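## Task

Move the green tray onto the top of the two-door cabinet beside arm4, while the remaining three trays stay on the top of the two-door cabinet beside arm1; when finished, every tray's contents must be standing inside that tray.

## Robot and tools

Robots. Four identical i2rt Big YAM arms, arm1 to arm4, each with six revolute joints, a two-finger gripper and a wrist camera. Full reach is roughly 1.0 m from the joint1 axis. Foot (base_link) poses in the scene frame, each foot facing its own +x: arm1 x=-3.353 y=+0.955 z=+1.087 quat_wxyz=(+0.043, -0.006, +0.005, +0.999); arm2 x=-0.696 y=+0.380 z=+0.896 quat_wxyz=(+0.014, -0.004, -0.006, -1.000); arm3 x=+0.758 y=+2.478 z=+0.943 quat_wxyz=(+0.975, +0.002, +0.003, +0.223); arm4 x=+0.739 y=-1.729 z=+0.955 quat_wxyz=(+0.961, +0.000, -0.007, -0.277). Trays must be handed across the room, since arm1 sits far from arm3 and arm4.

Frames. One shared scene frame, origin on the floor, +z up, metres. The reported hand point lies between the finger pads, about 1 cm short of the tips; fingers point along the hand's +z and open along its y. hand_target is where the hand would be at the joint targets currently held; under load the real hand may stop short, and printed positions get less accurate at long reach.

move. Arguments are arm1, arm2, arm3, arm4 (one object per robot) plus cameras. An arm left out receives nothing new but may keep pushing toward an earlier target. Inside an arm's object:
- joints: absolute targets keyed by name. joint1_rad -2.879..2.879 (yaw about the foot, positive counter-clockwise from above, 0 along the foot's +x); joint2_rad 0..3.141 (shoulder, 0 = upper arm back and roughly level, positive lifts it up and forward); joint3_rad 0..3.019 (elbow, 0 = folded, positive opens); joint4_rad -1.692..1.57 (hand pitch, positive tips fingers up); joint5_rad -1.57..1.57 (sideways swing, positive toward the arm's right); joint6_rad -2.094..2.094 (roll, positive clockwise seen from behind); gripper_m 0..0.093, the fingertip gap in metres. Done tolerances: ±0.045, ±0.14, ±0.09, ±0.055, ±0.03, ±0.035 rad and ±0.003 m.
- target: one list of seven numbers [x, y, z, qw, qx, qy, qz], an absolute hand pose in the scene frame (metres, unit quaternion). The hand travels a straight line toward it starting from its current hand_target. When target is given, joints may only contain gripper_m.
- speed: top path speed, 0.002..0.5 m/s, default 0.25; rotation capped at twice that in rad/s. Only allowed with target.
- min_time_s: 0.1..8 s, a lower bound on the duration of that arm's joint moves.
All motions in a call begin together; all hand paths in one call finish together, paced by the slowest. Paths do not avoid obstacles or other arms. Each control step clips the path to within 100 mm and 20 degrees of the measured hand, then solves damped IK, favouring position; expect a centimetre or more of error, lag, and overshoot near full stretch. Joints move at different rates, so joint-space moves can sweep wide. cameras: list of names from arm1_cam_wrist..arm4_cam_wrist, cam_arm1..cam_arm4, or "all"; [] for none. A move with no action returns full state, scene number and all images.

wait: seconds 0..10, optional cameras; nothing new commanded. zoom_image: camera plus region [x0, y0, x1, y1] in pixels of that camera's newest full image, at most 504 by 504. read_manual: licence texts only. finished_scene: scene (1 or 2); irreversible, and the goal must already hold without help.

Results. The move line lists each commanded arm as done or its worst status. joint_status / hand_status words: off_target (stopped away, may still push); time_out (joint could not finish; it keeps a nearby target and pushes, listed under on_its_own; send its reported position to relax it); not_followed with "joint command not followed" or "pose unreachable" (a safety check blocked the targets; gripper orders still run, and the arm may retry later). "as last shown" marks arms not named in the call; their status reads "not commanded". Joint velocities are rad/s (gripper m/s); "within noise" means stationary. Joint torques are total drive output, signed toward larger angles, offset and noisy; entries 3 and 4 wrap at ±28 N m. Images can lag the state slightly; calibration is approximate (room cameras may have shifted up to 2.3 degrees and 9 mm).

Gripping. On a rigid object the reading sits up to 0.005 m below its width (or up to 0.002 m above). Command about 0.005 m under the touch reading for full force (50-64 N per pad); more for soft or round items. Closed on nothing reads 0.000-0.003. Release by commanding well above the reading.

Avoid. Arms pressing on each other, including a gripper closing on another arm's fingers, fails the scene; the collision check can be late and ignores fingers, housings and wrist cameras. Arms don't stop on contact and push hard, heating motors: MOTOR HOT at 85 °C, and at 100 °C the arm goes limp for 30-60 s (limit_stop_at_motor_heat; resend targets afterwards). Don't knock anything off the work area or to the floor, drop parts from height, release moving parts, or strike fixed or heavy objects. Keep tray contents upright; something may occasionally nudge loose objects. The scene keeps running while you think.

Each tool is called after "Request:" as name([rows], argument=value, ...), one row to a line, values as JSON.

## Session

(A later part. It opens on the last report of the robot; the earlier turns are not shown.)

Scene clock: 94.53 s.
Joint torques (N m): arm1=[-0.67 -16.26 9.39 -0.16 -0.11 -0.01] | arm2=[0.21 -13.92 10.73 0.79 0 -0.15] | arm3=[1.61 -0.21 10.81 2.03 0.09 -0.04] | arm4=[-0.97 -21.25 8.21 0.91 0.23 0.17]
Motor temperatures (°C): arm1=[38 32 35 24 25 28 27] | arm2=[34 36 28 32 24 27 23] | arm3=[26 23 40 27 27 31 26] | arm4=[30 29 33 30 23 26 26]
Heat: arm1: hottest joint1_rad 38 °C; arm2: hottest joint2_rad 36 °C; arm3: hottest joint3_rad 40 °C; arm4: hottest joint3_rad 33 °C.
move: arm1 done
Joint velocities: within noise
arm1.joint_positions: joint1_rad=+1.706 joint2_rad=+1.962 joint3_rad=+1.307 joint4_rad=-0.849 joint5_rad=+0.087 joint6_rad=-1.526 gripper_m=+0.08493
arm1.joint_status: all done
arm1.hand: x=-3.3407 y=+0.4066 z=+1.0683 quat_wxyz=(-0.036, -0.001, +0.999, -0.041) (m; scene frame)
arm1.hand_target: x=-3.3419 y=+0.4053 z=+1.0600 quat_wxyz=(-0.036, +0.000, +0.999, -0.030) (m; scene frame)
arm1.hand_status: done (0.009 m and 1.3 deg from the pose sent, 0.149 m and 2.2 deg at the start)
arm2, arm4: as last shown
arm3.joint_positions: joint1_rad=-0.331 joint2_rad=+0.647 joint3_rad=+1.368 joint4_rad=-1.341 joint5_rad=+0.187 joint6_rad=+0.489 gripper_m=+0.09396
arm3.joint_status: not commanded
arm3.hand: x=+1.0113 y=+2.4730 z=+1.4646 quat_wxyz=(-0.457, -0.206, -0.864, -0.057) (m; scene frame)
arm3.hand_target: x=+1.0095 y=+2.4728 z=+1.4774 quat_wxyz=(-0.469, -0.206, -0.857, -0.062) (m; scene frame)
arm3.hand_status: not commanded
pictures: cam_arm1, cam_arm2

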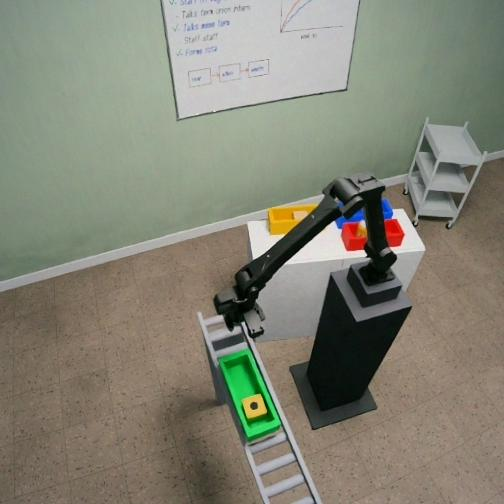

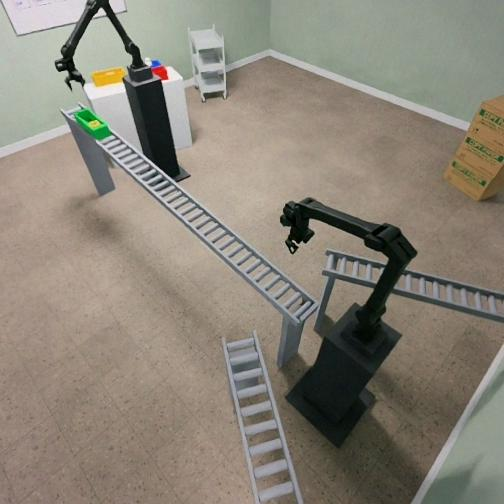

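Request:
move(arm1={"joints": {"joint2_rad": 0.75, "joint3_rad": 1.3, "joint4_rad": -1.0, "joint5_rad": 0.0}, "min_time_s": 2.5}, cameras=["cam_arm2", "arm2_cam_wrist"])

Scene clock: 98.27 s.
Joint torques (N m): arm1=[-0.85 -0.21 9.31 1.25 -0.21 0.07] | arm2=[0.21 -13.98 10.74 0.77 0.01 -0.14] | arm3=[1.96 -0.32 10.78 2.09 0.07 -0.04] | arm4=[-0.97 -21.19 8.17 0.95 0.23 0.17]
Motor temperatures (°C): arm1=[38 32 35 24 25 28 27] | arm2=[34 36 28 32 24 26 23] | arm3=[26 23 40 27 27 31 25] | arm4=[30 30 33 30 23 26 26]
Heat: arm1: hottest joint1_rad 38 °C; arm2: hottest joint2_rad 36 °C; arm3: hottest joint3_rad 40 °C; arm4: hottest joint3_rad 33 °C.
move: arm1 done
Joint velocities: arm1=[within noise] | arm2=[-0.005 0.005 -0.046 0.007 0.007 0.007 0] | arm3=[within noise] | arm4=[within noise]
arm1.joint_positions: joint1_rad=+1.706 joint2_rad=+0.744 joint3_rad=+1.307 joint4_rad=-0.984 joint5_rad=+0.003 joint6_rad=-1.526 gripper_m=+0.08494
arm1.joint_status: all done
arm1.hand: x=-3.3432 y=+0.6232 z=+1.6301 quat_wxyz=(+0.030, +0.002, +0.836, -0.548) (m; scene frame)
arm1.hand_target: x=-3.3435 y=+0.6216 z=+1.6208 quat_wxyz=(+0.029, +0.002, +0.844, -0.536) (m; scene frame)
arm1.hand_status: not commanded
arm2.joint_positions: joint1_rad=-0.108 joint2_rad=+1.563 joint3_rad=+1.282 joint4_rad=-1.296 joint5_rad=+0.002 joint6_rad=-0.141 gripper_m=+0.09396
arm2.joint_status: not commanded
arm2.hand: x=-1.1457 y=+0.4193 z=+1.0548 quat_wxyz=(-0.005, -1.000, -0.030, +0.001) (m; scene frame)
arm2.hand_target: x=-1.1487 y=+0.4222 z=+1.0529 quat_wxyz=(-0.005, -1.000, -0.030, +0.004) (m; scene frame)
arm2.hand_status: not commanded
arm3: as last shown
arm4.joint_positions: joint1_rad=+1.474 joint2_rad=+1.883 joint3_rad=+1.394 joint4_rad=-1.096 joint5_rad=-0.002 joint6_rad=+1.419 gripper_m=+0.09396
arm4.joint_status: not commanded
arm4.hand: x=+1.0662 y=-1.3040 z=+1.0002 quat_wxyz=(-0.004, -0.251, -0.968, +0.006) (m; scene frame)
arm4.hand_target: x=+1.0711 y=-1.3038 z=+1.0023 quat_wxyz=(-0.007, -0.259, -0.966, +0.001) (m; scene frame)
arm4.hand_status: not commanded
pictures: arm2_cam_wrist, cam_arm2
camera_calibration:
arm2_cam_wrist: T_world_to_cam=[[-0.0670248, 0.997742, -0.00427792, -0.492134], [0.812614, 0.0570753, 0.580001, 0.299086], [0.578936, 0.0353981, -0.814604, 1.63057], [0, 0, 0, 1]] pos_world=[-1.22002, 0.416233, 1.15269]

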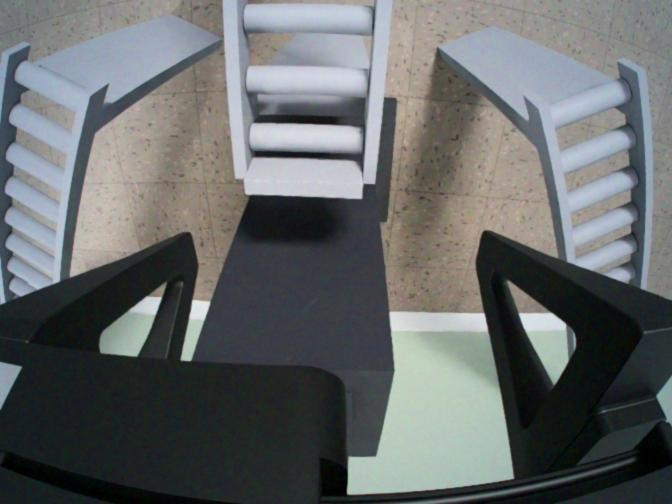

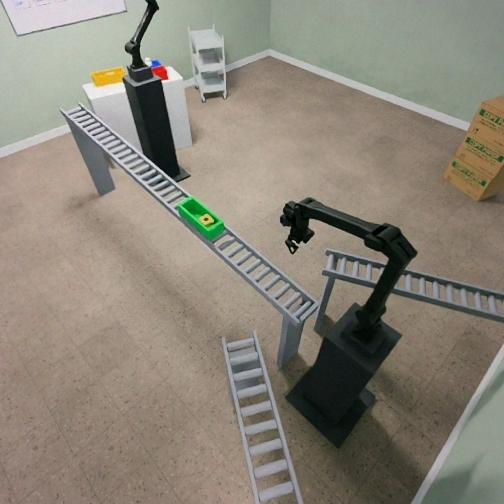

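Request:
wait(seconds=2.5, cameras=["cam_arm2", "arm2_cam_wrist"])

Scene clock: 102.27 s.
Joint torques (N m): arm1=[-0.73 0.03 9.29 1.29 -0.18 0.06] | arm2=[0.21 -13.86 10.74 0.81 0.01 -0.15] | arm3=[1.85 -0.44 10.74 2.19 0.07 -0.05] | arm4=[-0.97 -21.19 8.2 0.95 0.22 0.16]
Motor temperatures (°C): arm1=[38 32 35 24 25 28 27] | arm2=[34 36 28 32 24 26 23] | arm3=[26 23 40 27 27 31 25] | arm4=[30 30 33 30 23 26 26]
Heat: arm1: hottest joint1_rad 38 °C; arm2: hottest joint2_rad 36 °C; arm3: hottest joint3_rad 40 °C; arm4: hottest joint3_rad 33 °C.
Joint velocities: within noise
arm1.joint_positions: joint1_rad=+1.706 joint2_rad=+0.744 joint3_rad=+1.307 joint4_rad=-0.984 joint5_rad=+0.003 joint6_rad=-1.526 gripper_m=+0.08494
arm1.joint_status: all done
arm1.hand: x=-3.3432 y=+0.6232 z=+1.6301 quat_wxyz=(+0.030, +0.002, +0.836, -0.548) (m; scene frame)
arm1.hand_target: x=-3.3435 y=+0.6216 z=+1.6208 quat_wxyz=(+0.029, +0.002, +0.844, -0.536) (m; scene frame)
arm1.hand_status: not commanded
arm2.joint_positions: joint1_rad=-0.108 joint2_rad=+1.563 joint3_rad=+1.282 joint4_rad=-1.296 joint5_rad=+0.002 joint6_rad=-0.141 gripper_m=+0.09396
arm2.joint_status: not commanded
arm2.hand: x=-1.1457 y=+0.4193 z=+1.0548 quat_wxyz=(-0.005, -1.000, -0.030, +0.001) (m; scene frame)
arm2.hand_target: x=-1.1487 y=+0.4222 z=+1.0529 quat_wxyz=(-0.005, -1.000, -0.030, +0.004) (m; scene frame)
arm2.hand_status: not commanded
arm3.joint_positions: joint1_rad=-0.331 joint2_rad=+0.647 joint3_rad=+1.368 joint4_rad=-1.341 joint5_rad=+0.187 joint6_rad=+0.489 gripper_m=+0.09396
arm3.joint_status: not commanded
arm3.hand: x=+1.0113 y=+2.4730 z=+1.4646 quat_wxyz=(-0.457, -0.206, -0.864, -0.057) (m; scene frame)
arm3.hand_target: x=+1.0095 y=+2.4728 z=+1.4774 quat_wxyz=(-0.469, -0.206, -0.857, -0.062) (m; scene frame)
arm3.hand_status: not commanded
arm4.joint_positions: joint1_rad=+1.474 joint2_rad=+1.883 joint3_rad=+1.394 joint4_rad=-1.096 joint5_rad=-0.002 joint6_rad=+1.419 gripper_m=+0.09396
arm4.joint_status: not commanded
arm4.hand: x=+1.0662 y=-1.3040 z=+1.0002 quat_wxyz=(-0.004, -0.251, -0.968, +0.006) (m; scene frame)
arm4.hand_target: x=+1.0711 y=-1.3038 z=+1.0023 quat_wxyz=(-0.007, -0.259, -0.966, +0.001) (m; scene frame)
arm4.hand_status: not commanded
wait: 2.50 s; at rest from the start
pictures: arm2_cam_wrist, cam_arm2
camera_calibration:
arm2_cam_wrist: T_world_to_cam=[[-0.0670248, 0.997742, -0.00427792, -0.492134], [0.812614, 0.0570753, 0.580001, 0.299086], [0.578936, 0.0353981, -0.814604, 1.63057], [0, 0, 0, 1]] pos_world=[-1.22002, 0.416233, 1.15269]

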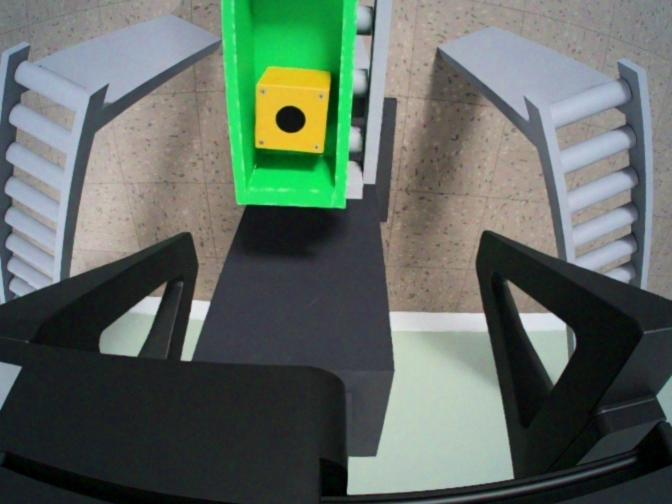

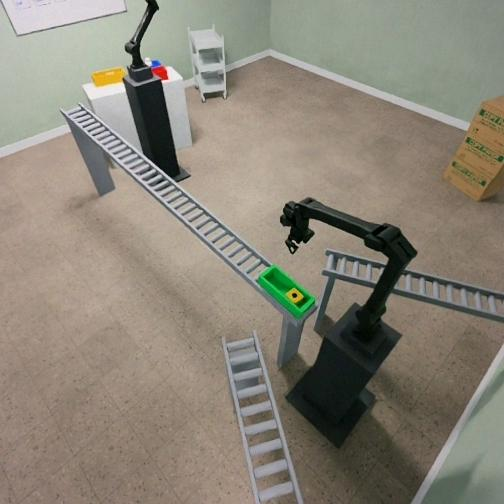

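Request:
move(arm2={"target": [-1.174, 0.430, 0.868, 0, 0.9999, 0.014, 0], "speed": 0.25}, cameras=["arm2_cam_wrist", "cam_arm2"])

Request:
zoom_image(camera="arm2_cam_wrist", region=[180, 0, 500, 300])

Scene clock: 107.97 s.
Joint torques (N m): arm1=[-0.91 0.09 9.39 1.31 -0.18 0.07] | arm2=[0.03 -15.79 8.9 0.85 0.18 0.01] | arm3=[1.85 -0.26 10.74 2.11 0.08 -0.03] | arm4=[-1.03 -21.36 8.21 0.92 0.23 0.16]
Motor temperatures (°C): arm1=[38 32 35 24 25 28 27] | arm2=[34 36 28 32 24 26 23] | arm3=[26 23 41 27 27 31 25] | arm4=[30 30 33 30 23 26 26]
Heat: arm1: hottest joint1_rad 38 °C; arm2: hottest joint2_rad 36 °C; arm3: hottest joint3_rad 41 °C; arm4: hottest joint3_rad 33 °C.
move: arm2 done
Joint velocities: within noise
arm1, arm3, arm4: as last shown
arm2.joint_positions: joint1_rad=-0.116 joint2_rad=+1.856 joint3_rad=+1.129 joint4_rad=-0.858 joint5_rad=+0.010 joint6_rad=-0.134 gripper_m=+0.09396
arm2.joint_status: not commanded
arm2.hand: x=-1.1701 y=+0.4243 z=+0.8723 quat_wxyz=(-0.001, -1.000, -0.023, -0.003) (m; scene frame)
arm2.hand_target: x=-1.1739 y=+0.4299 z=+0.8680 quat_wxyz=(+0.000, -1.000, -0.014, +0.000) (m; scene frame)
arm2.hand_status: done (0.008 m and 1.1 deg from the pose sent, 0.189 m and 1.9 deg at the start)
pictures: arm2_cam_wrist, cam_arm2
camera_calibration:
arm2_cam_wrist: T_world_to_cam=[[-0.0526163, 0.998611, 0.00259662, -0.489074], [0.808603, 0.0410787, 0.586919, 0.420522], [0.585997, 0.0329811, -0.809641, 1.50073], [0, 0, 0, 1]] pos_world=[-1.24519, 0.421624, 0.969512]

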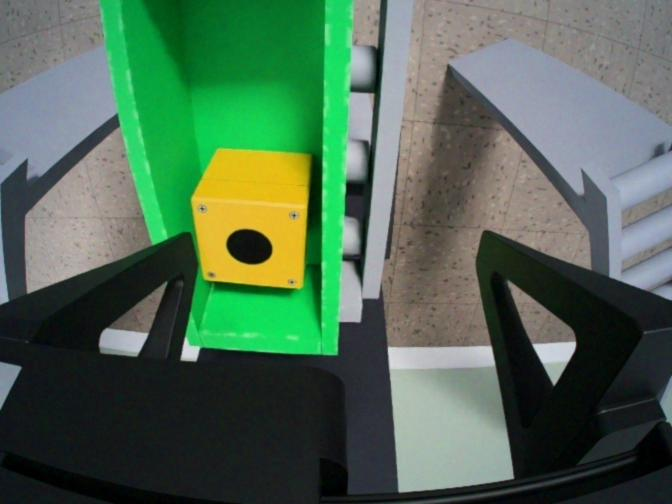

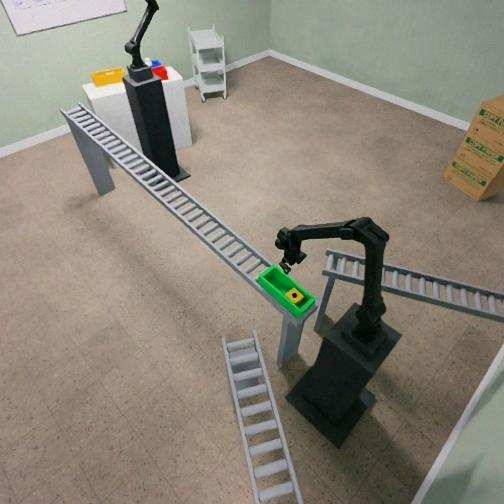

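Scaled by 1.575 from the camera's 672x504 image, which has a finer 960x720 frame.

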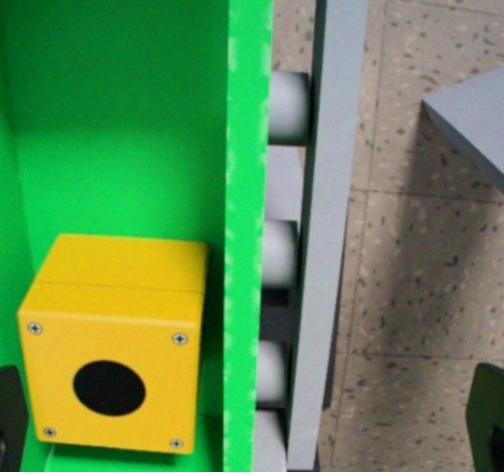

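Request:
move(arm2={"target": [-1.1638, 0.4318, 0.7557, 0, 1.0, 0.008, 0], "speed": 0.15}, cameras=["arm2_cam_wrist"])

Scene clock: 114.27 s.
Joint torques (N m): arm1=[-0.62 -0.5 9.28 1.35 -0.19 0.03] | arm2=[0.03 -16.38 6.35 0.84 0.18 0] | arm3=[1.55 -0.15 10.71 2.09 0.08 -0.06] | arm4=[-0.97 -21.3 8.21 0.92 0.23 0.18]
Motor temperatures (°C): arm1=[38 31 35 24 25 28 27] | arm2=[34 36 28 32 24 26 23] | arm3=[26 23 41 27 27 31 25] | arm4=[30 30 33 30 23 26 26]
Heat: arm1: hottest joint1_rad 38 °C; arm2: hottest joint2_rad 36 °C; arm3: hottest joint3_rad 41 °C; arm4: hottest joint3_rad 33 °C.
move: arm2 done
Joint velocities: within noise
arm1, arm3, arm4: as last shown
arm2.joint_positions: joint1_rad=-0.125 joint2_rad=+2.065 joint3_rad=+1.076 joint4_rad=-0.584 joint5_rad=+0.010 joint6_rad=-0.131 gripper_m=+0.09396
arm2.joint_status: not commanded
arm2.hand: x=-1.1654 y=+0.4268 z=+0.7636 quat_wxyz=(-0.001, -1.000, -0.017, +0.003) (m; scene frame)
arm2.hand_target: x=-1.1636 y=+0.4317 z=+0.7558 quat_wxyz=(+0.000, -1.000, -0.008, +0.000) (m; scene frame)
arm2.hand_status: done (0.010 m and 1.0 deg from the pose sent, 0.117 m and 1.7 deg at the start)
pictures: arm2_cam_wrist
camera_calibration:
arm2_cam_wrist: T_world_to_cam=[[-0.0402651, 0.999181, 0.00390367, -0.477829], [0.815196, 0.0305912, 0.578376, 0.499117], [0.577783, 0.0264706, -0.815761, 1.40777], [0, 0, 0, 1]] pos_world=[-1.23951, 0.424905, 0.861595]

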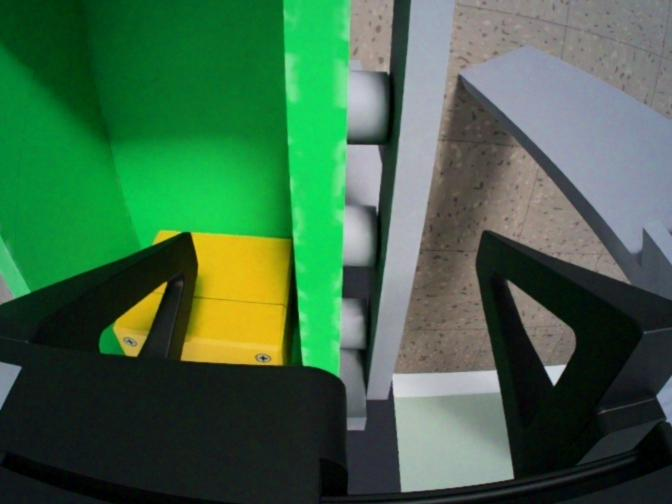

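Request:
move(arm2={"joints": {"gripper_m": 0.0}}, cameras=["arm2_cam_wrist"])

Scene clock: 115.83 s.
Joint torques (N m): arm1=[-0.67 -0.15 9.29 1.39 -0.17 0.05] | arm2=[-0.15 -16.32 6.37 0.8 0.19 -0.11] | arm3=[1.55 -0.26 10.73 2.04 0.09 -0.06] | arm4=[-0.97 -21.3 8.18 0.9 0.23 0.18]
Motor temperatures (°C): arm1=[38 31 35 24 25 28 27] | arm2=[34 36 28 32 24 26 23] | arm3=[26 23 41 27 27 31 25] | arm4=[30 30 33 30 23 26 26]
Heat: arm1: hottest joint1_rad 38 °C; arm2: hottest joint2_rad 36 °C; arm3: hottest joint3_rad 41 °C; arm4: hottest joint3_rad 33 °C.
move: arm2 off_target
Joint velocities: within noise
arm1, arm3, arm4: as last shown
arm2.joint_positions: joint1_rad=-0.125 joint2_rad=+2.065 joint3_rad=+1.076 joint4_rad=-0.582 joint5_rad=+0.010 joint6_rad=-0.120 gripper_m=+0.01076
arm2.joint_status: gripper_m off_target (ended at +0.01079, target +0.00000)
arm2.hand: x=-1.1661 y=+0.4268 z=+0.7636 quat_wxyz=(-0.001, -1.000, -0.011, +0.004) (m; scene frame)
arm2.hand_target: x=-1.1636 y=+0.4317 z=+0.7558 quat_wxyz=(+0.000, -1.000, -0.008, +0.000) (m; scene frame)
arm2.hand_status: not commanded
pictures: arm2_cam_wrist
camera_calibration:
arm2_cam_wrist: T_world_to_cam=[[-0.0295179, 0.999557, 0.00385936, -0.465426], [0.817044, 0.0219035, 0.576159, 0.507229], [0.575819, 0.0201603, -0.817328, 1.40988], [0, 0, 0, 1]] pos_world=[-1.24001, 0.425686, 0.86189]

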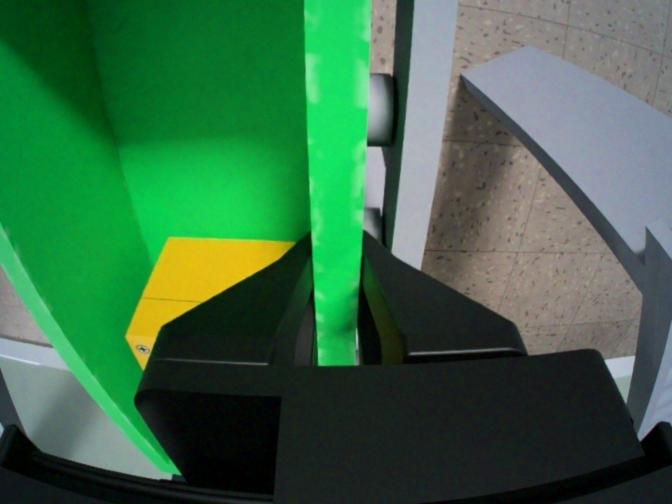

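Request:
move(arm2={"target": [-1.1660, 0.4317, 0.925, 0, 1.0, 0.008, 0], "speed": 0.15}, cameras=["arm2_cam_wrist", "cam_arm2"])

Scene clock: 120.97 s.
Joint torques (N m): arm1=[-0.56 -0.03 9.26 1.31 -0.2 0.08] | arm2=[0.32 -17.73 13.09 -0.5 -0.11 -0.1] | arm3=[1.44 -0.26 10.77 2.07 0.07 -0.08] | arm4=[-1.08 -21.25 8.18 0.91 0.22 0.17]
Motor temperatures (°C): arm1=[38 31 34 24 25 28 26] | arm2=[34 36 29 32 24 26 24] | arm3=[26 23 41 27 27 31 25] | arm4=[30 30 33 30 23 26 26]
Heat: arm1: hottest joint1_rad 38 °C; arm2: hottest joint2_rad 36 °C; arm3: hottest joint3_rad 41 °C; arm4: hottest joint3_rad 33 °C.
move: arm2 off_target
Joint velocities: within noise
arm1, arm3, arm4: as last shown
arm2.joint_positions: joint1_rad=-0.126 joint2_rad=+1.778 joint3_rad=+1.100 joint4_rad=-0.955 joint5_rad=+0.017 joint6_rad=-0.116 gripper_m=+0.01076
arm2.joint_status: not commanded
arm2.hand: x=-1.1422 y=+0.4277 z=+0.8990 quat_wxyz=(+0.000, -1.000, -0.009, -0.027) (m; scene frame)
arm2.hand_target: x=-1.1647 y=+0.4317 z=+0.9253 quat_wxyz=(+0.000, -1.000, -0.008, +0.000) (m; scene frame)
arm2.hand_status: off_target (0.035 m and 3.1 deg from the pose sent, 0.161 m and 0.6 deg at the start)
pictures: arm2_cam_wrist, cam_arm2
camera_calibration:
arm2_cam_wrist: T_world_to_cam=[[-0.0260933, 0.999652, 0.00374777, -0.462242], [0.779647, 0.0180039, 0.62596, 0.323899], [0.625675, 0.0192553, -0.779846, 1.53032], [0, 0, 0, 1]] pos_world=[-1.22207, 0.426783, 0.992401]

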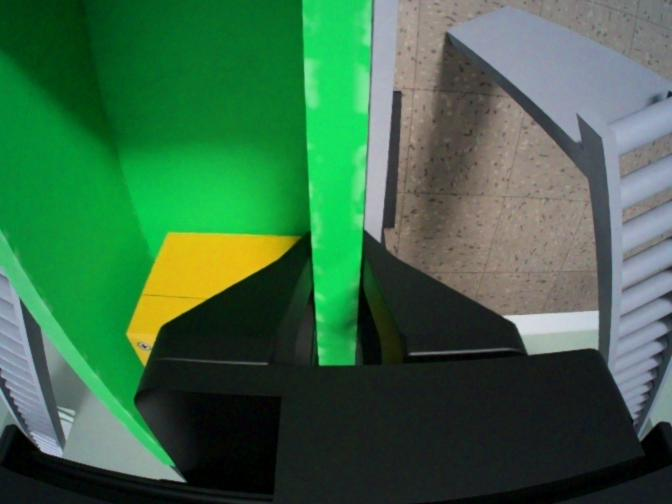

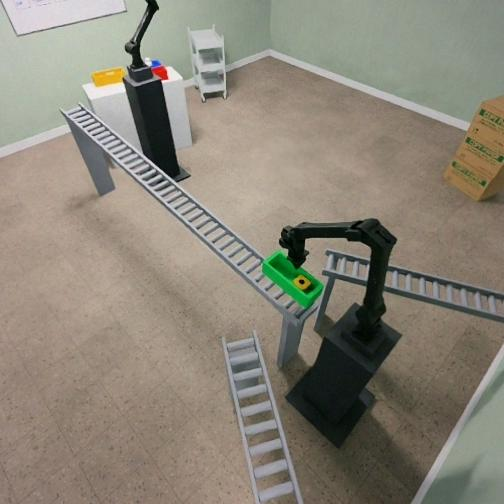

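Request:
move(arm2={"joints": {"joint1_rad": 0.894, "joint2_rad": 1.748, "joint3_rad": 1.145, "joint4_rad": -0.90, "joint5_rad": 0.0, "joint6_rad": 1.431}, "min_time_s": 3.5}, cameras=["arm2_cam_wrist", "cam_arm2"])

Request:
zoom_image(camera="cam_arm2", region=[200, 280, 340, 420])

Request:
zoom_image(camera="arm2_cam_wrist", region=[200, 0, 500, 250])

Scene clock: 126.10 s.
Joint torques (N m): arm1=[-0.91 -0.21 9.42 1.33 -0.22 0.06] | arm2=[0.56 -18.37 12.38 0.95 -0.09 0.02] | arm3=[2.02 -0.38 10.71 2 0.08 -0.08] | arm4=[-1.03 -21.3 8.21 0.94 0.23 0.17]
Motor temperatures (°C): arm1=[38 31 34 24 25 28 26] | arm2=[34 36 30 31 24 26 24] | arm3=[26 23 41 27 27 31 25] | arm4=[30 30 33 30 23 26 26]
Heat: arm1: hottest joint1_rad 38 °C; arm2: hottest joint2_rad 36 °C; arm3: hottest joint3_rad 41 °C; arm4: hottest joint3_rad 33 °C.
move: arm2 done
Joint velocities: within noise
arm1, arm3, arm4: as last shown
arm2.joint_positions: joint1_rad=+0.893 joint2_rad=+1.778 joint3_rad=+1.100 joint4_rad=-0.916 joint5_rad=+0.007 joint6_rad=+1.425 gripper_m=+0.01076
arm2.joint_status: all done
arm2.hand: x=-0.9748 y=+0.0167 z=+0.9017 quat_wxyz=(+0.006, -0.968, +0.249, +0.002) (m; scene frame)
arm2.hand_target: x=-0.9907 y=-0.0070 z=+0.9296 quat_wxyz=(-0.038, -0.967, +0.252, +0.016) (m; scene frame)
arm2.hand_status: not commanded
pictures: arm2_cam_wrist, cam_arm2
camera_calibration:
arm2_cam_wrist: T_world_to_cam=[[0.476615, 0.878979, 0.0153107, 0.43464], [0.71337, -0.396877, 0.577574, 0.184979], [0.513752, -0.264358, -0.816195, 1.36401], [0, 0, 0, 1]] pos_world=[-1.03987, 0.0519612, 0.999801]

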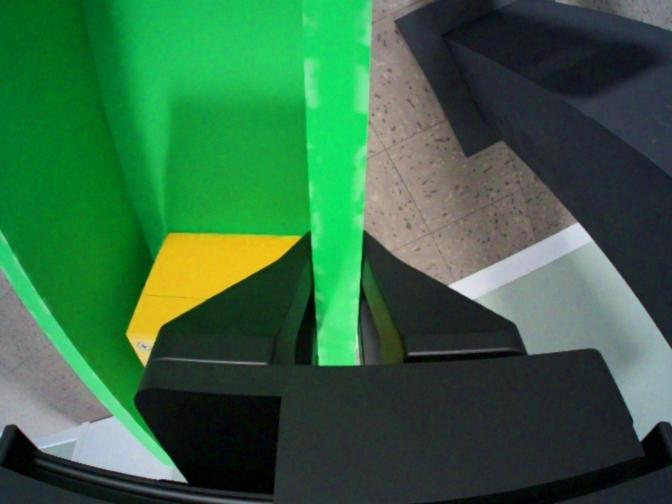

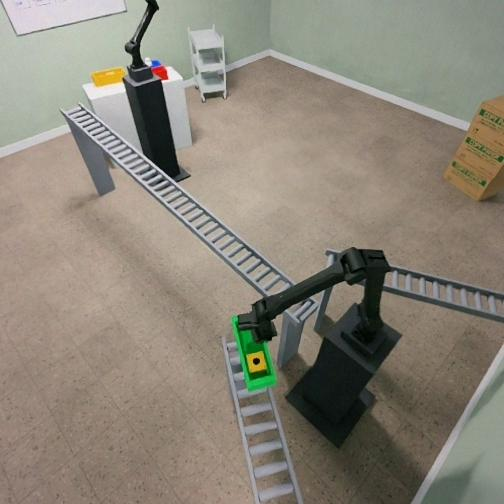

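Scaled by 3.600 from the camera's 504x504 image, which has a finer 720x720 frame.

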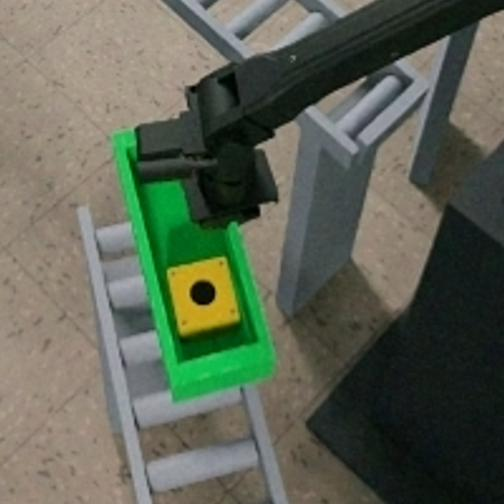

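Scaled by 1.680 from the camera's 672x504 image, which has a finer 960x720 frame.

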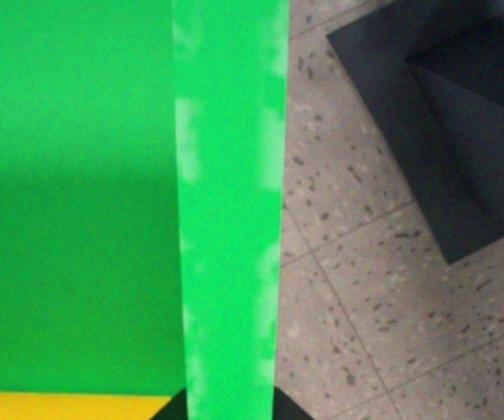

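Request:
zoom_image(camera="cam_arm2", region=[215, 330, 305, 420])

Request:
zoom_image(camera="cam_arm2", region=[215, 400, 319, 504])

Scaled by 5.600 from the camera's 504x504 image, which has a finer 720x720 frame.

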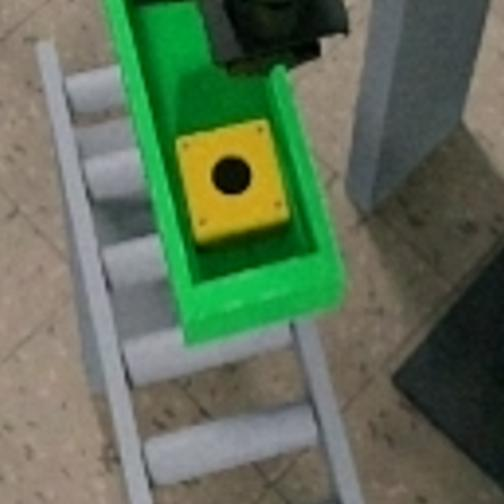

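Scaled by 4.846 from the camera's 504x504 image, which has a finer 720x720 frame.

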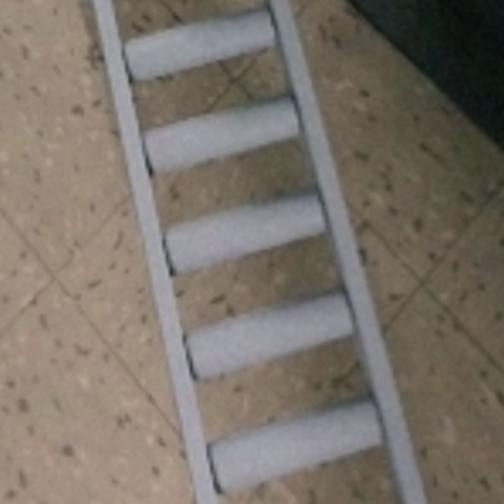

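Request:
move(arm2={"joints": {"joint1_rad": 0.937, "joint2_rad": 1.991, "joint3_rad": 1.168, "joint4_rad": -0.66, "joint5_rad": 0.0, "joint6_rad": 1.488}, "min_time_s": 2.0}, cameras=["arm2_cam_wrist", "cam_arm2"])

Request:
zoom_image(camera="cam_arm2", region=[215, 330, 305, 420])

Request:
zoom_image(camera="arm2_cam_wrist", region=[230, 0, 430, 240])

Scene clock: 135.13 s.
Joint torques (N m): arm1=[-0.73 -0.21 9.29 1.31 -0.17 0.07] | arm2=[1.14 -18.84 12.01 1.02 -0.09 0.01] | arm3=[1.9 -0.15 10.76 2.03 0.09 -0.05] | arm4=[-1.08 -21.25 8.21 0.92 0.23 0.17]
Motor temperatures (°C): arm1=[38 30 34 24 25 28 26] | arm2=[34 36 31 31 24 26 24] | arm3=[26 23 41 27 27 31 25] | arm4=[30 30 33 30 23 26 26]
Heat: arm1: hottest joint1_rad 38 °C; arm2: hottest joint2_rad 36 °C; arm3: hottest joint3_rad 41 °C; arm4: hottest joint3_rad 33 °C.
move: arm2 done
Joint velocities: within noise
arm1, arm3, arm4: as last shown
arm2.joint_positions: joint1_rad=+0.927 joint2_rad=+2.005 joint3_rad=+1.109 joint4_rad=-0.678 joint5_rad=+0.007 joint6_rad=+1.481 gripper_m=+0.01076
arm2.joint_status: all done
arm2.hand: x=-0.9763 y=-0.0123 z=+0.8017 quat_wxyz=(-0.004, -0.966, +0.260, +0.006) (m; scene frame)
arm2.hand_target: x=-0.9935 y=-0.0476 z=+0.8243 quat_wxyz=(-0.048, -0.965, +0.258, +0.018) (m; scene frame)
arm2.hand_status: not commanded
pictures: arm2_cam_wrist, cam_arm2
camera_calibration:
arm2_cam_wrist: T_world_to_cam=[[0.496304, 0.868134, -0.00514804, 0.497799], [0.711631, -0.403422, 0.57518, 0.232475], [0.497256, -0.289127, -0.818011, 1.26054], [0, 0, 0, 1]] pos_world=[-1.03931, 0.0260859, 0.899983]

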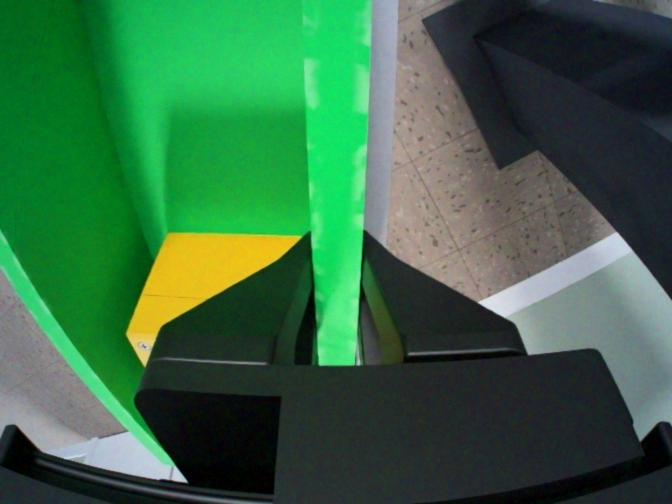

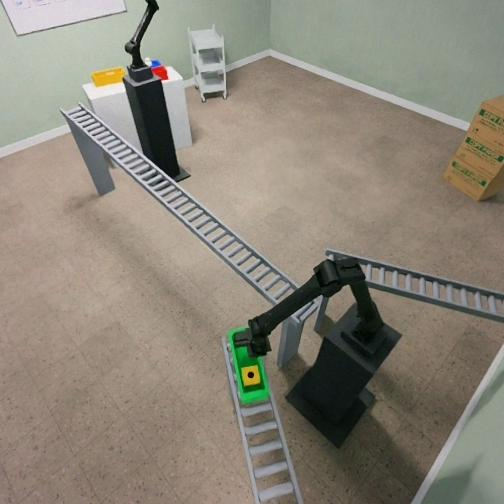

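Scaled by 5.600 from the camera's 504x504 image, which has a finer 720x720 frame.

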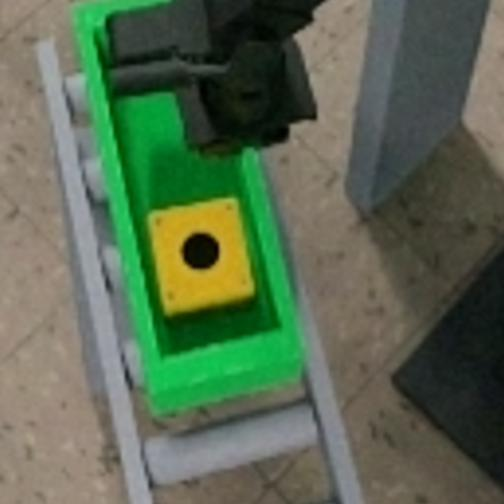

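Scaled by 2.100 from the camera's 672x504 image, which has a finer 960x720 frame.

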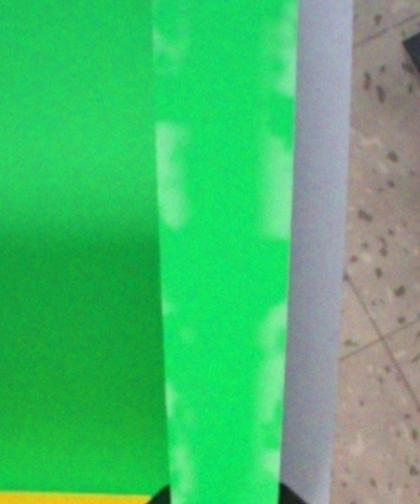

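Request:
move(arm2={"joints": {"joint1_rad": 0.937, "joint2_rad": 2.052, "joint3_rad": 1.168, "joint4_rad": -0.60, "joint5_rad": 0.0, "joint6_rad": 1.488}, "min_time_s": 1.2}, cameras=["arm2_cam_wrist", "cam_arm2"])

Request:
zoom_image(camera="cam_arm2", region=[215, 330, 305, 420])

Scene clock: 138.20 s.
Joint torques (N m): arm1=[-0.97 -0.09 9.28 1.29 -0.16 0.06] | arm2=[1.2 -19.08 11.26 1.06 -0.1 0] | arm3=[1.85 0.15 10.78 2.06 0.07 -0.07] | arm4=[-0.97 -21.3 8.21 0.92 0.23 0.16]
Motor temperatures (°C): arm1=[38 30 34 24 25 28 26] | arm2=[34 37 31 31 24 26 24] | arm3=[26 23 41 27 27 31 25] | arm4=[30 30 33 30 23 26 26]
Heat: arm1: hottest joint1_rad 38 °C; arm2: hottest joint2_rad 37 °C; arm3: hottest joint3_rad 41 °C; arm4: hottest joint3_rad 33 °C.
move: arm2 done
Joint velocities: within noise
arm1, arm3, arm4: as last shown
arm2.joint_positions: joint1_rad=+0.927 joint2_rad=+2.064 joint3_rad=+1.113 joint4_rad=-0.619 joint5_rad=+0.007 joint6_rad=+1.482 gripper_m=+0.01076
arm2.joint_status: all done
arm2.hand: x=-0.9779 y=-0.0144 z=+0.7754 quat_wxyz=(-0.006, -0.965, +0.260, +0.006) (m; scene frame)
arm2.hand_target: x=-0.9944 y=-0.0488 z=+0.7951 quat_wxyz=(-0.047, -0.965, +0.258, +0.017) (m; scene frame)
arm2.hand_status: not commanded
pictures: arm2_cam_wrist, cam_arm2
camera_calibration:
arm2_cam_wrist: T_world_to_cam=[[0.496655, 0.867902, -0.00897147, 0.503729], [0.712726, -0.401913, 0.57488, 0.2492], [0.495334, -0.291911, -0.818189, 1.23739], [0, 0, 0, 1]] pos_world=[-1.04071, 0.0241785, 0.87368]

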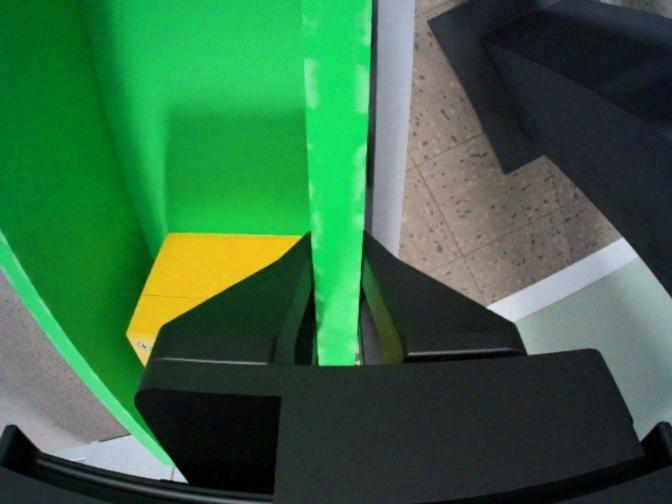

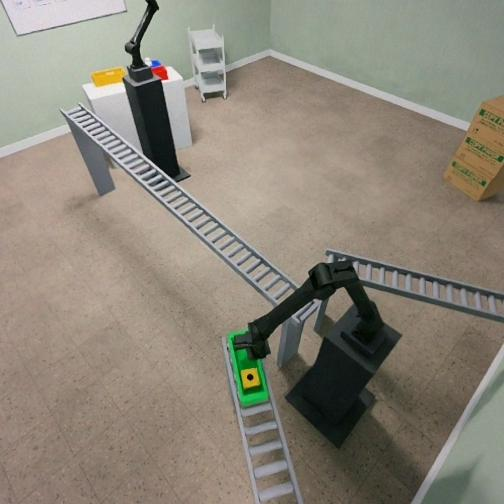

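Scaled by 5.600 from the camera's 504x504 image, which has a finer 720x720 frame.

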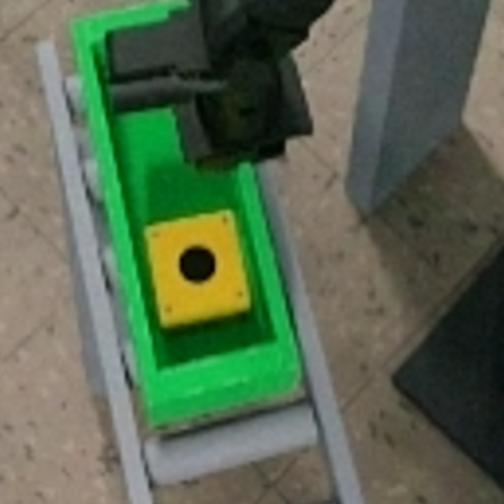

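Request:
move(arm2={"joints": {"joint1_rad": 0.937, "joint2_rad": 2.084, "joint3_rad": 1.168, "joint4_rad": -0.568, "joint5_rad": 0.0, "joint6_rad": 1.488}, "min_time_s": 1.0}, cameras=["arm2_cam_wrist", "cam_arm2"])

Request:
zoom_image(camera="cam_arm2", region=[215, 330, 305, 420])

Scene clock: 140.03 s.
Joint torques (N m): arm1=[-0.56 -0.32 9.33 1.26 -0.17 0.06] | arm2=[1.14 -19.19 10.96 1.05 -0.09 0] | arm3=[1.9 -0.32 10.7 2 0.08 -0.06] | arm4=[-1.14 -21.3 8.18 0.9 0.23 0.16]
Motor temperatures (°C): arm1=[38 30 34 24 25 28 26] | arm2=[34 37 31 31 24 26 24] | arm3=[26 23 41 27 27 31 25] | arm4=[30 30 33 30 23 26 26]
Heat: arm1: hottest joint1_rad 38 °C; arm2: hottest joint2_rad 37 °C; arm3: hottest joint3_rad 41 °C; arm4: hottest joint3_rad 33 °C.
move: arm2 done
Joint velocities: within noise
arm1.joint_positions: joint1_rad=+1.706 joint2_rad=+0.744 joint3_rad=+1.307 joint4_rad=-0.984 joint5_rad=+0.003 joint6_rad=-1.526 gripper_m=+0.08494
arm1.joint_status: not commanded
arm1.hand: x=-3.3432 y=+0.6232 z=+1.6301 quat_wxyz=(+0.030, +0.002, +0.836, -0.548) (m; scene frame)
arm1.hand_target: x=-3.3435 y=+0.6216 z=+1.6208 quat_wxyz=(+0.029, +0.002, +0.844, -0.536) (m; scene frame)
arm1.hand_status: not commanded
arm2.joint_positions: joint1_rad=+0.927 joint2_rad=+2.095 joint3_rad=+1.113 joint4_rad=-0.587 joint5_rad=+0.007 joint6_rad=+1.482 gripper_m=+0.01076
arm2.joint_status: all done
arm2.hand: x=-0.9780 y=-0.0145 z=+0.7611 quat_wxyz=(-0.006, -0.965, +0.260, +0.007) (m; scene frame)
arm2.hand_target: x=-0.9946 y=-0.0491 z=+0.7800 quat_wxyz=(-0.047, -0.965, +0.258, +0.017) (m; scene frame)
arm2.hand_status: not commanded
arm3.joint_positions: joint1_rad=-0.331 joint2_rad=+0.647 joint3_rad=+1.368 joint4_rad=-1.341 joint5_rad=+0.187 joint6_rad=+0.489 gripper_m=+0.09396
arm3.joint_status: not commanded
arm3.hand: x=+1.0113 y=+2.4730 z=+1.4646 quat_wxyz=(-0.457, -0.206, -0.864, -0.057) (m; scene frame)
arm3.hand_target: x=+1.0095 y=+2.4728 z=+1.4774 quat_wxyz=(-0.469, -0.206, -0.857, -0.062) (m; scene frame)
arm3.hand_status: not commanded
arm4.joint_positions: joint1_rad=+1.474 joint2_rad=+1.883 joint3_rad=+1.394 joint4_rad=-1.096 joint5_rad=-0.002 joint6_rad=+1.419 gripper_m=+0.09396
arm4.joint_status: not commanded
arm4.hand: x=+1.0662 y=-1.3040 z=+1.0002 quat_wxyz=(-0.004, -0.251, -0.968, +0.006) (m; scene frame)
arm4.hand_target: x=+1.0711 y=-1.3038 z=+1.0023 quat_wxyz=(-0.007, -0.259, -0.966, +0.001) (m; scene frame)
arm4.hand_status: not commanded
pictures: arm2_cam_wrist, cam_arm2
camera_calibration:
arm2_cam_wrist: T_world_to_cam=[[0.496643, 0.867892, -0.0104576, 0.504733], [0.713231, -0.401215, 0.574741, 0.257961], [0.494617, -0.2929, -0.818269, 1.2251], [0, 0, 0, 1]] pos_world=[-1.04061, 0.0242759, 0.859479]

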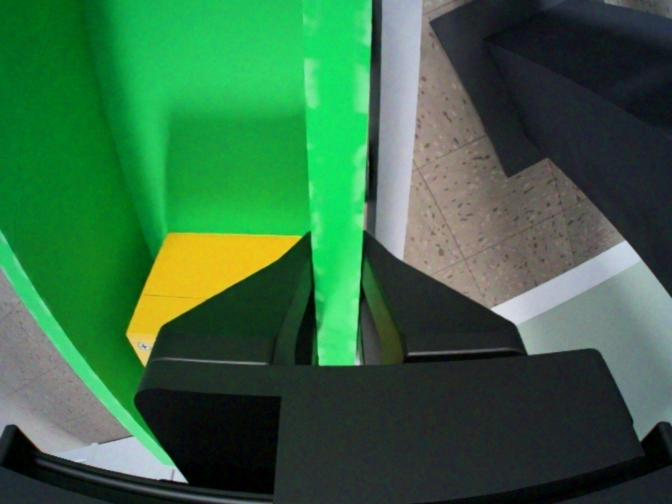

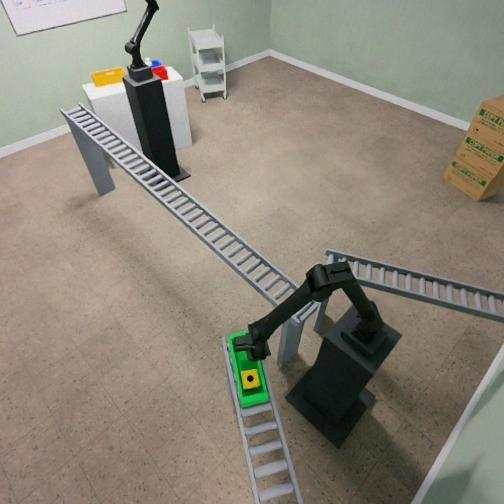

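Scaled by 5.600 from the camera's 504x504 image, which has a finer 720x720 frame.

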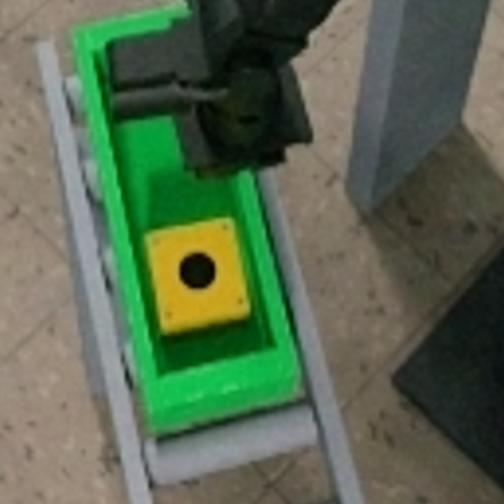

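Request:
move(arm2={"joints": {"joint1_rad": 0.937, "joint2_rad": 2.106, "joint3_rad": 1.168, "joint4_rad": -0.546, "joint5_rad": 0.0, "joint6_rad": 1.488}, "min_time_s": 0.8})

Request:
move(arm2={"joints": {"joint1_rad": 0.937, "joint2_rad": 2.124, "joint3_rad": 1.168, "joint4_rad": -0.528, "joint5_rad": 0.0, "joint6_rad": 1.488}, "min_time_s": 0.8}, cameras=["arm2_cam_wrist", "cam_arm2"])

Request:
zoom_image(camera="cam_arm2", region=[215, 330, 305, 420])

Scene clock: 141.87 s.
Joint torques (N m): arm1=[-0.79 0.03 9.32 1.33 -0.21 0.05] | arm2=[1.26 -19.31 10.47 1.03 -0.06 0.01] | arm3=[1.85 -0.32 10.8 2.02 0.06 -0.07] | arm4=[-1.14 -21.3 8.2 0.94 0.22 0.18]
Motor temperatures (°C): arm1=[38 30 34 24 25 28 26] | arm2=[34 37 31 31 24 26 25] | arm3=[26 23 41 27 27 31 25] | arm4=[30 30 33 30 23 26 26]
Heat: arm1: hottest joint1_rad 38 °C; arm2: hottest joint2_rad 37 °C; arm3: hottest joint3_rad 41 °C; arm4: hottest joint3_rad 33 °C.
move: arm2 done
Joint velocities: within noise
arm1, arm3, arm4: as last shown
arm2.joint_positions: joint1_rad=+0.927 joint2_rad=+2.116 joint3_rad=+1.117 joint4_rad=-0.565 joint5_rad=+0.006 joint6_rad=+1.482 gripper_m=+0.01076
arm2.joint_status: all done
arm2.hand: x=-0.9791 y=-0.0164 z=+0.7524 quat_wxyz=(-0.009, -0.965, +0.260, +0.007) (m; scene frame)
arm2.hand_target: x=-0.9945 y=-0.0490 z=+0.7694 quat_wxyz=(-0.047, -0.965, +0.258, +0.017) (m; scene frame)
arm2.hand_status: not commanded
pictures: none

Scene clock: 143.00 s.
Joint torques (N m): arm1=[-0.85 -0.09 9.33 1.26 -0.18 0.08] | arm2=[1.08 -18.43 10.21 1.13 0.09 0] | arm3=[1.85 -0.21 10.71 2.1 0.06 -0.07] | arm4=[-1.03 -21.25 8.2 0.92 0.22 0.18]
Motor temperatures (°C): arm1=[38 30 34 24 25 28 26] | arm2=[34 37 31 31 24 26 25] | arm3=[26 23 41 27 27 31 25] | arm4=[30 30 33 30 23 26 26]
Heat: arm1: hottest joint1_rad 38 °C; arm2: hottest joint2_rad 37 °C; arm3: hottest joint3_rad 41 °C; arm4: hottest joint3_rad 33 °C.
move: arm2 done
Joint velocities: within noise
arm1, arm3, arm4: as last shown
arm2.joint_positions: joint1_rad=+0.928 joint2_rad=+2.124 joint3_rad=+1.120 joint4_rad=-0.548 joint5_rad=+0.003 joint6_rad=+1.482 gripper_m=+0.01076
arm2.joint_status: all done
arm2.hand: x=-0.9804 y=-0.0201 z=+0.7496 quat_wxyz=(-0.015, -0.965, +0.260, +0.008) (m; scene frame)
arm2.hand_target: x=-0.9944 y=-0.0488 z=+0.7608 quat_wxyz=(-0.047, -0.965, +0.258, +0.017) (m; scene frame)
arm2.hand_status: not commanded
pictures: arm2_cam_wrist, cam_arm2
camera_calibration:
arm2_cam_wrist: T_world_to_cam=[[0.49545, 0.868173, -0.0283699, 0.522945], [0.717624, -0.390695, 0.576518, 0.267282], [0.489433, -0.305995, -0.816592, 1.2086], [0, 0, 0, 1]] pos_world=[-1.04243, 0.0202425, 0.847672]

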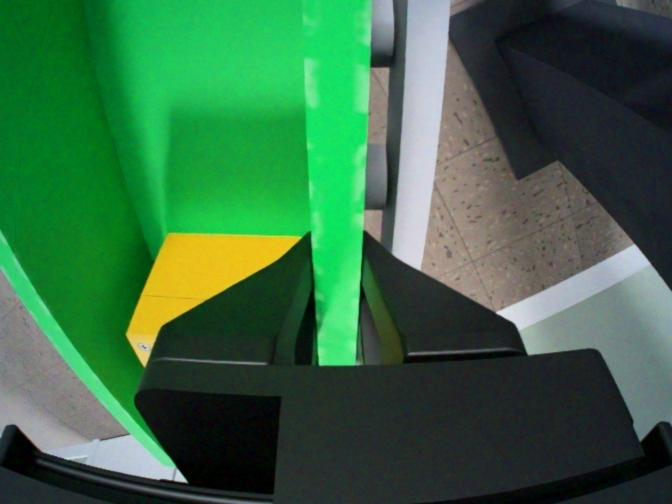

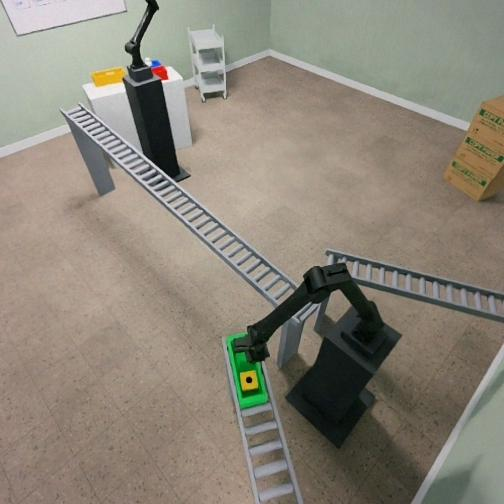

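Scaled by 5.600 from the camera's 504x504 image, which has a finer 720x720 frame.

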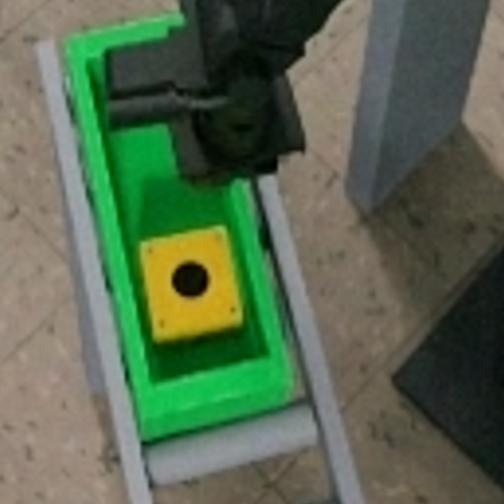

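Request:
move(arm2={"target": [-0.983, -0.030, 0.90, -0.035, -0.965, 0.259, 0.014], "speed": 0.4, "joints": {"gripper_m": 0.085}}, cameras=["cam_arm2", "arm4_cam_wrist"])

Scene clock: 145.43 s.
Joint torques (N m): arm1=[-0.73 -0.21 9.33 1.29 -0.18 0.06] | arm2=[0.85 -14.92 10.99 -0.01 0.24 -0.02] | arm3=[1.85 0.03 10.71 2.1 0.07 -0.05] | arm4=[-1.03 -21.19 8.2 0.94 0.22 0.17]
Motor temperatures (°C): arm1=[37 30 34 24 25 28 26] | arm2=[34 37 31 31 24 26 24] | arm3=[26 23 41 27 27 31 25] | arm4=[30 30 33 30 23 26 26]
Heat: arm1: hottest joint1_rad 37 °C; arm2: hottest joint2_rad 37 °C; arm3: hottest joint3_rad 41 °C; arm4: hottest joint3_rad 33 °C.
move: arm2 done
Joint velocities: within noise
arm1, arm3, arm4: as last shown
arm2.joint_positions: joint1_rad=+0.928 joint2_rad=+1.807 joint3_rad=+1.141 joint4_rad=-0.837 joint5_rad=+0.002 joint6_rad=+1.482 gripper_m=+0.08494
arm2.joint_status: all done
arm2.hand: x=-0.9816 y=-0.0225 z=+0.9018 quat_wxyz=(-0.038, -0.965, +0.260, +0.015) (m; scene frame)
arm2.hand_target: x=-0.9828 y=-0.0299 z=+0.9001 quat_wxyz=(-0.035, -0.965, +0.259, +0.014) (m; scene frame)
arm2.hand_status: done (0.008 m and 0.4 deg from the pose sent, 0.151 m and 2.4 deg at the start)
pictures: arm4_cam_wrist, cam_arm2
camera_calibration:
arm4_cam_wrist: T_world_to_cam=[[-0.487265, -0.873254, 0.00104037, -0.619416], [-0.718551, 0.401619, 0.567791, 0.727746], [-0.496243, 0.275917, -0.823172, 1.83697], [0, 0, 0, 1]] pos_world=[1.13269, -1.34003, 1.09958]

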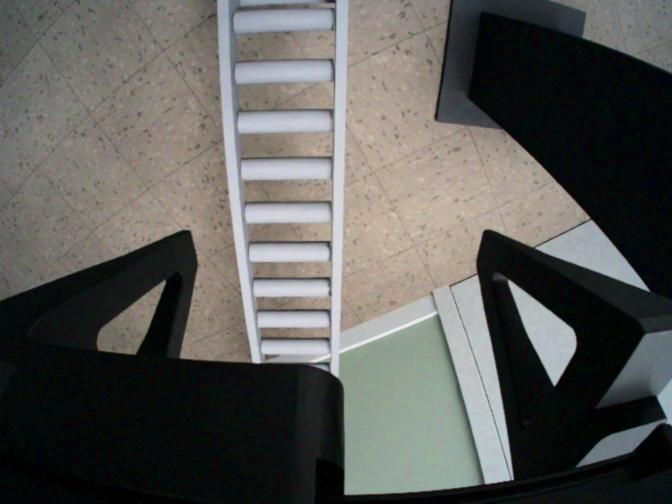

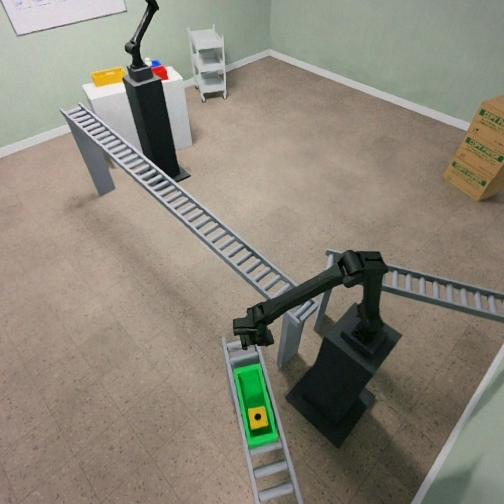

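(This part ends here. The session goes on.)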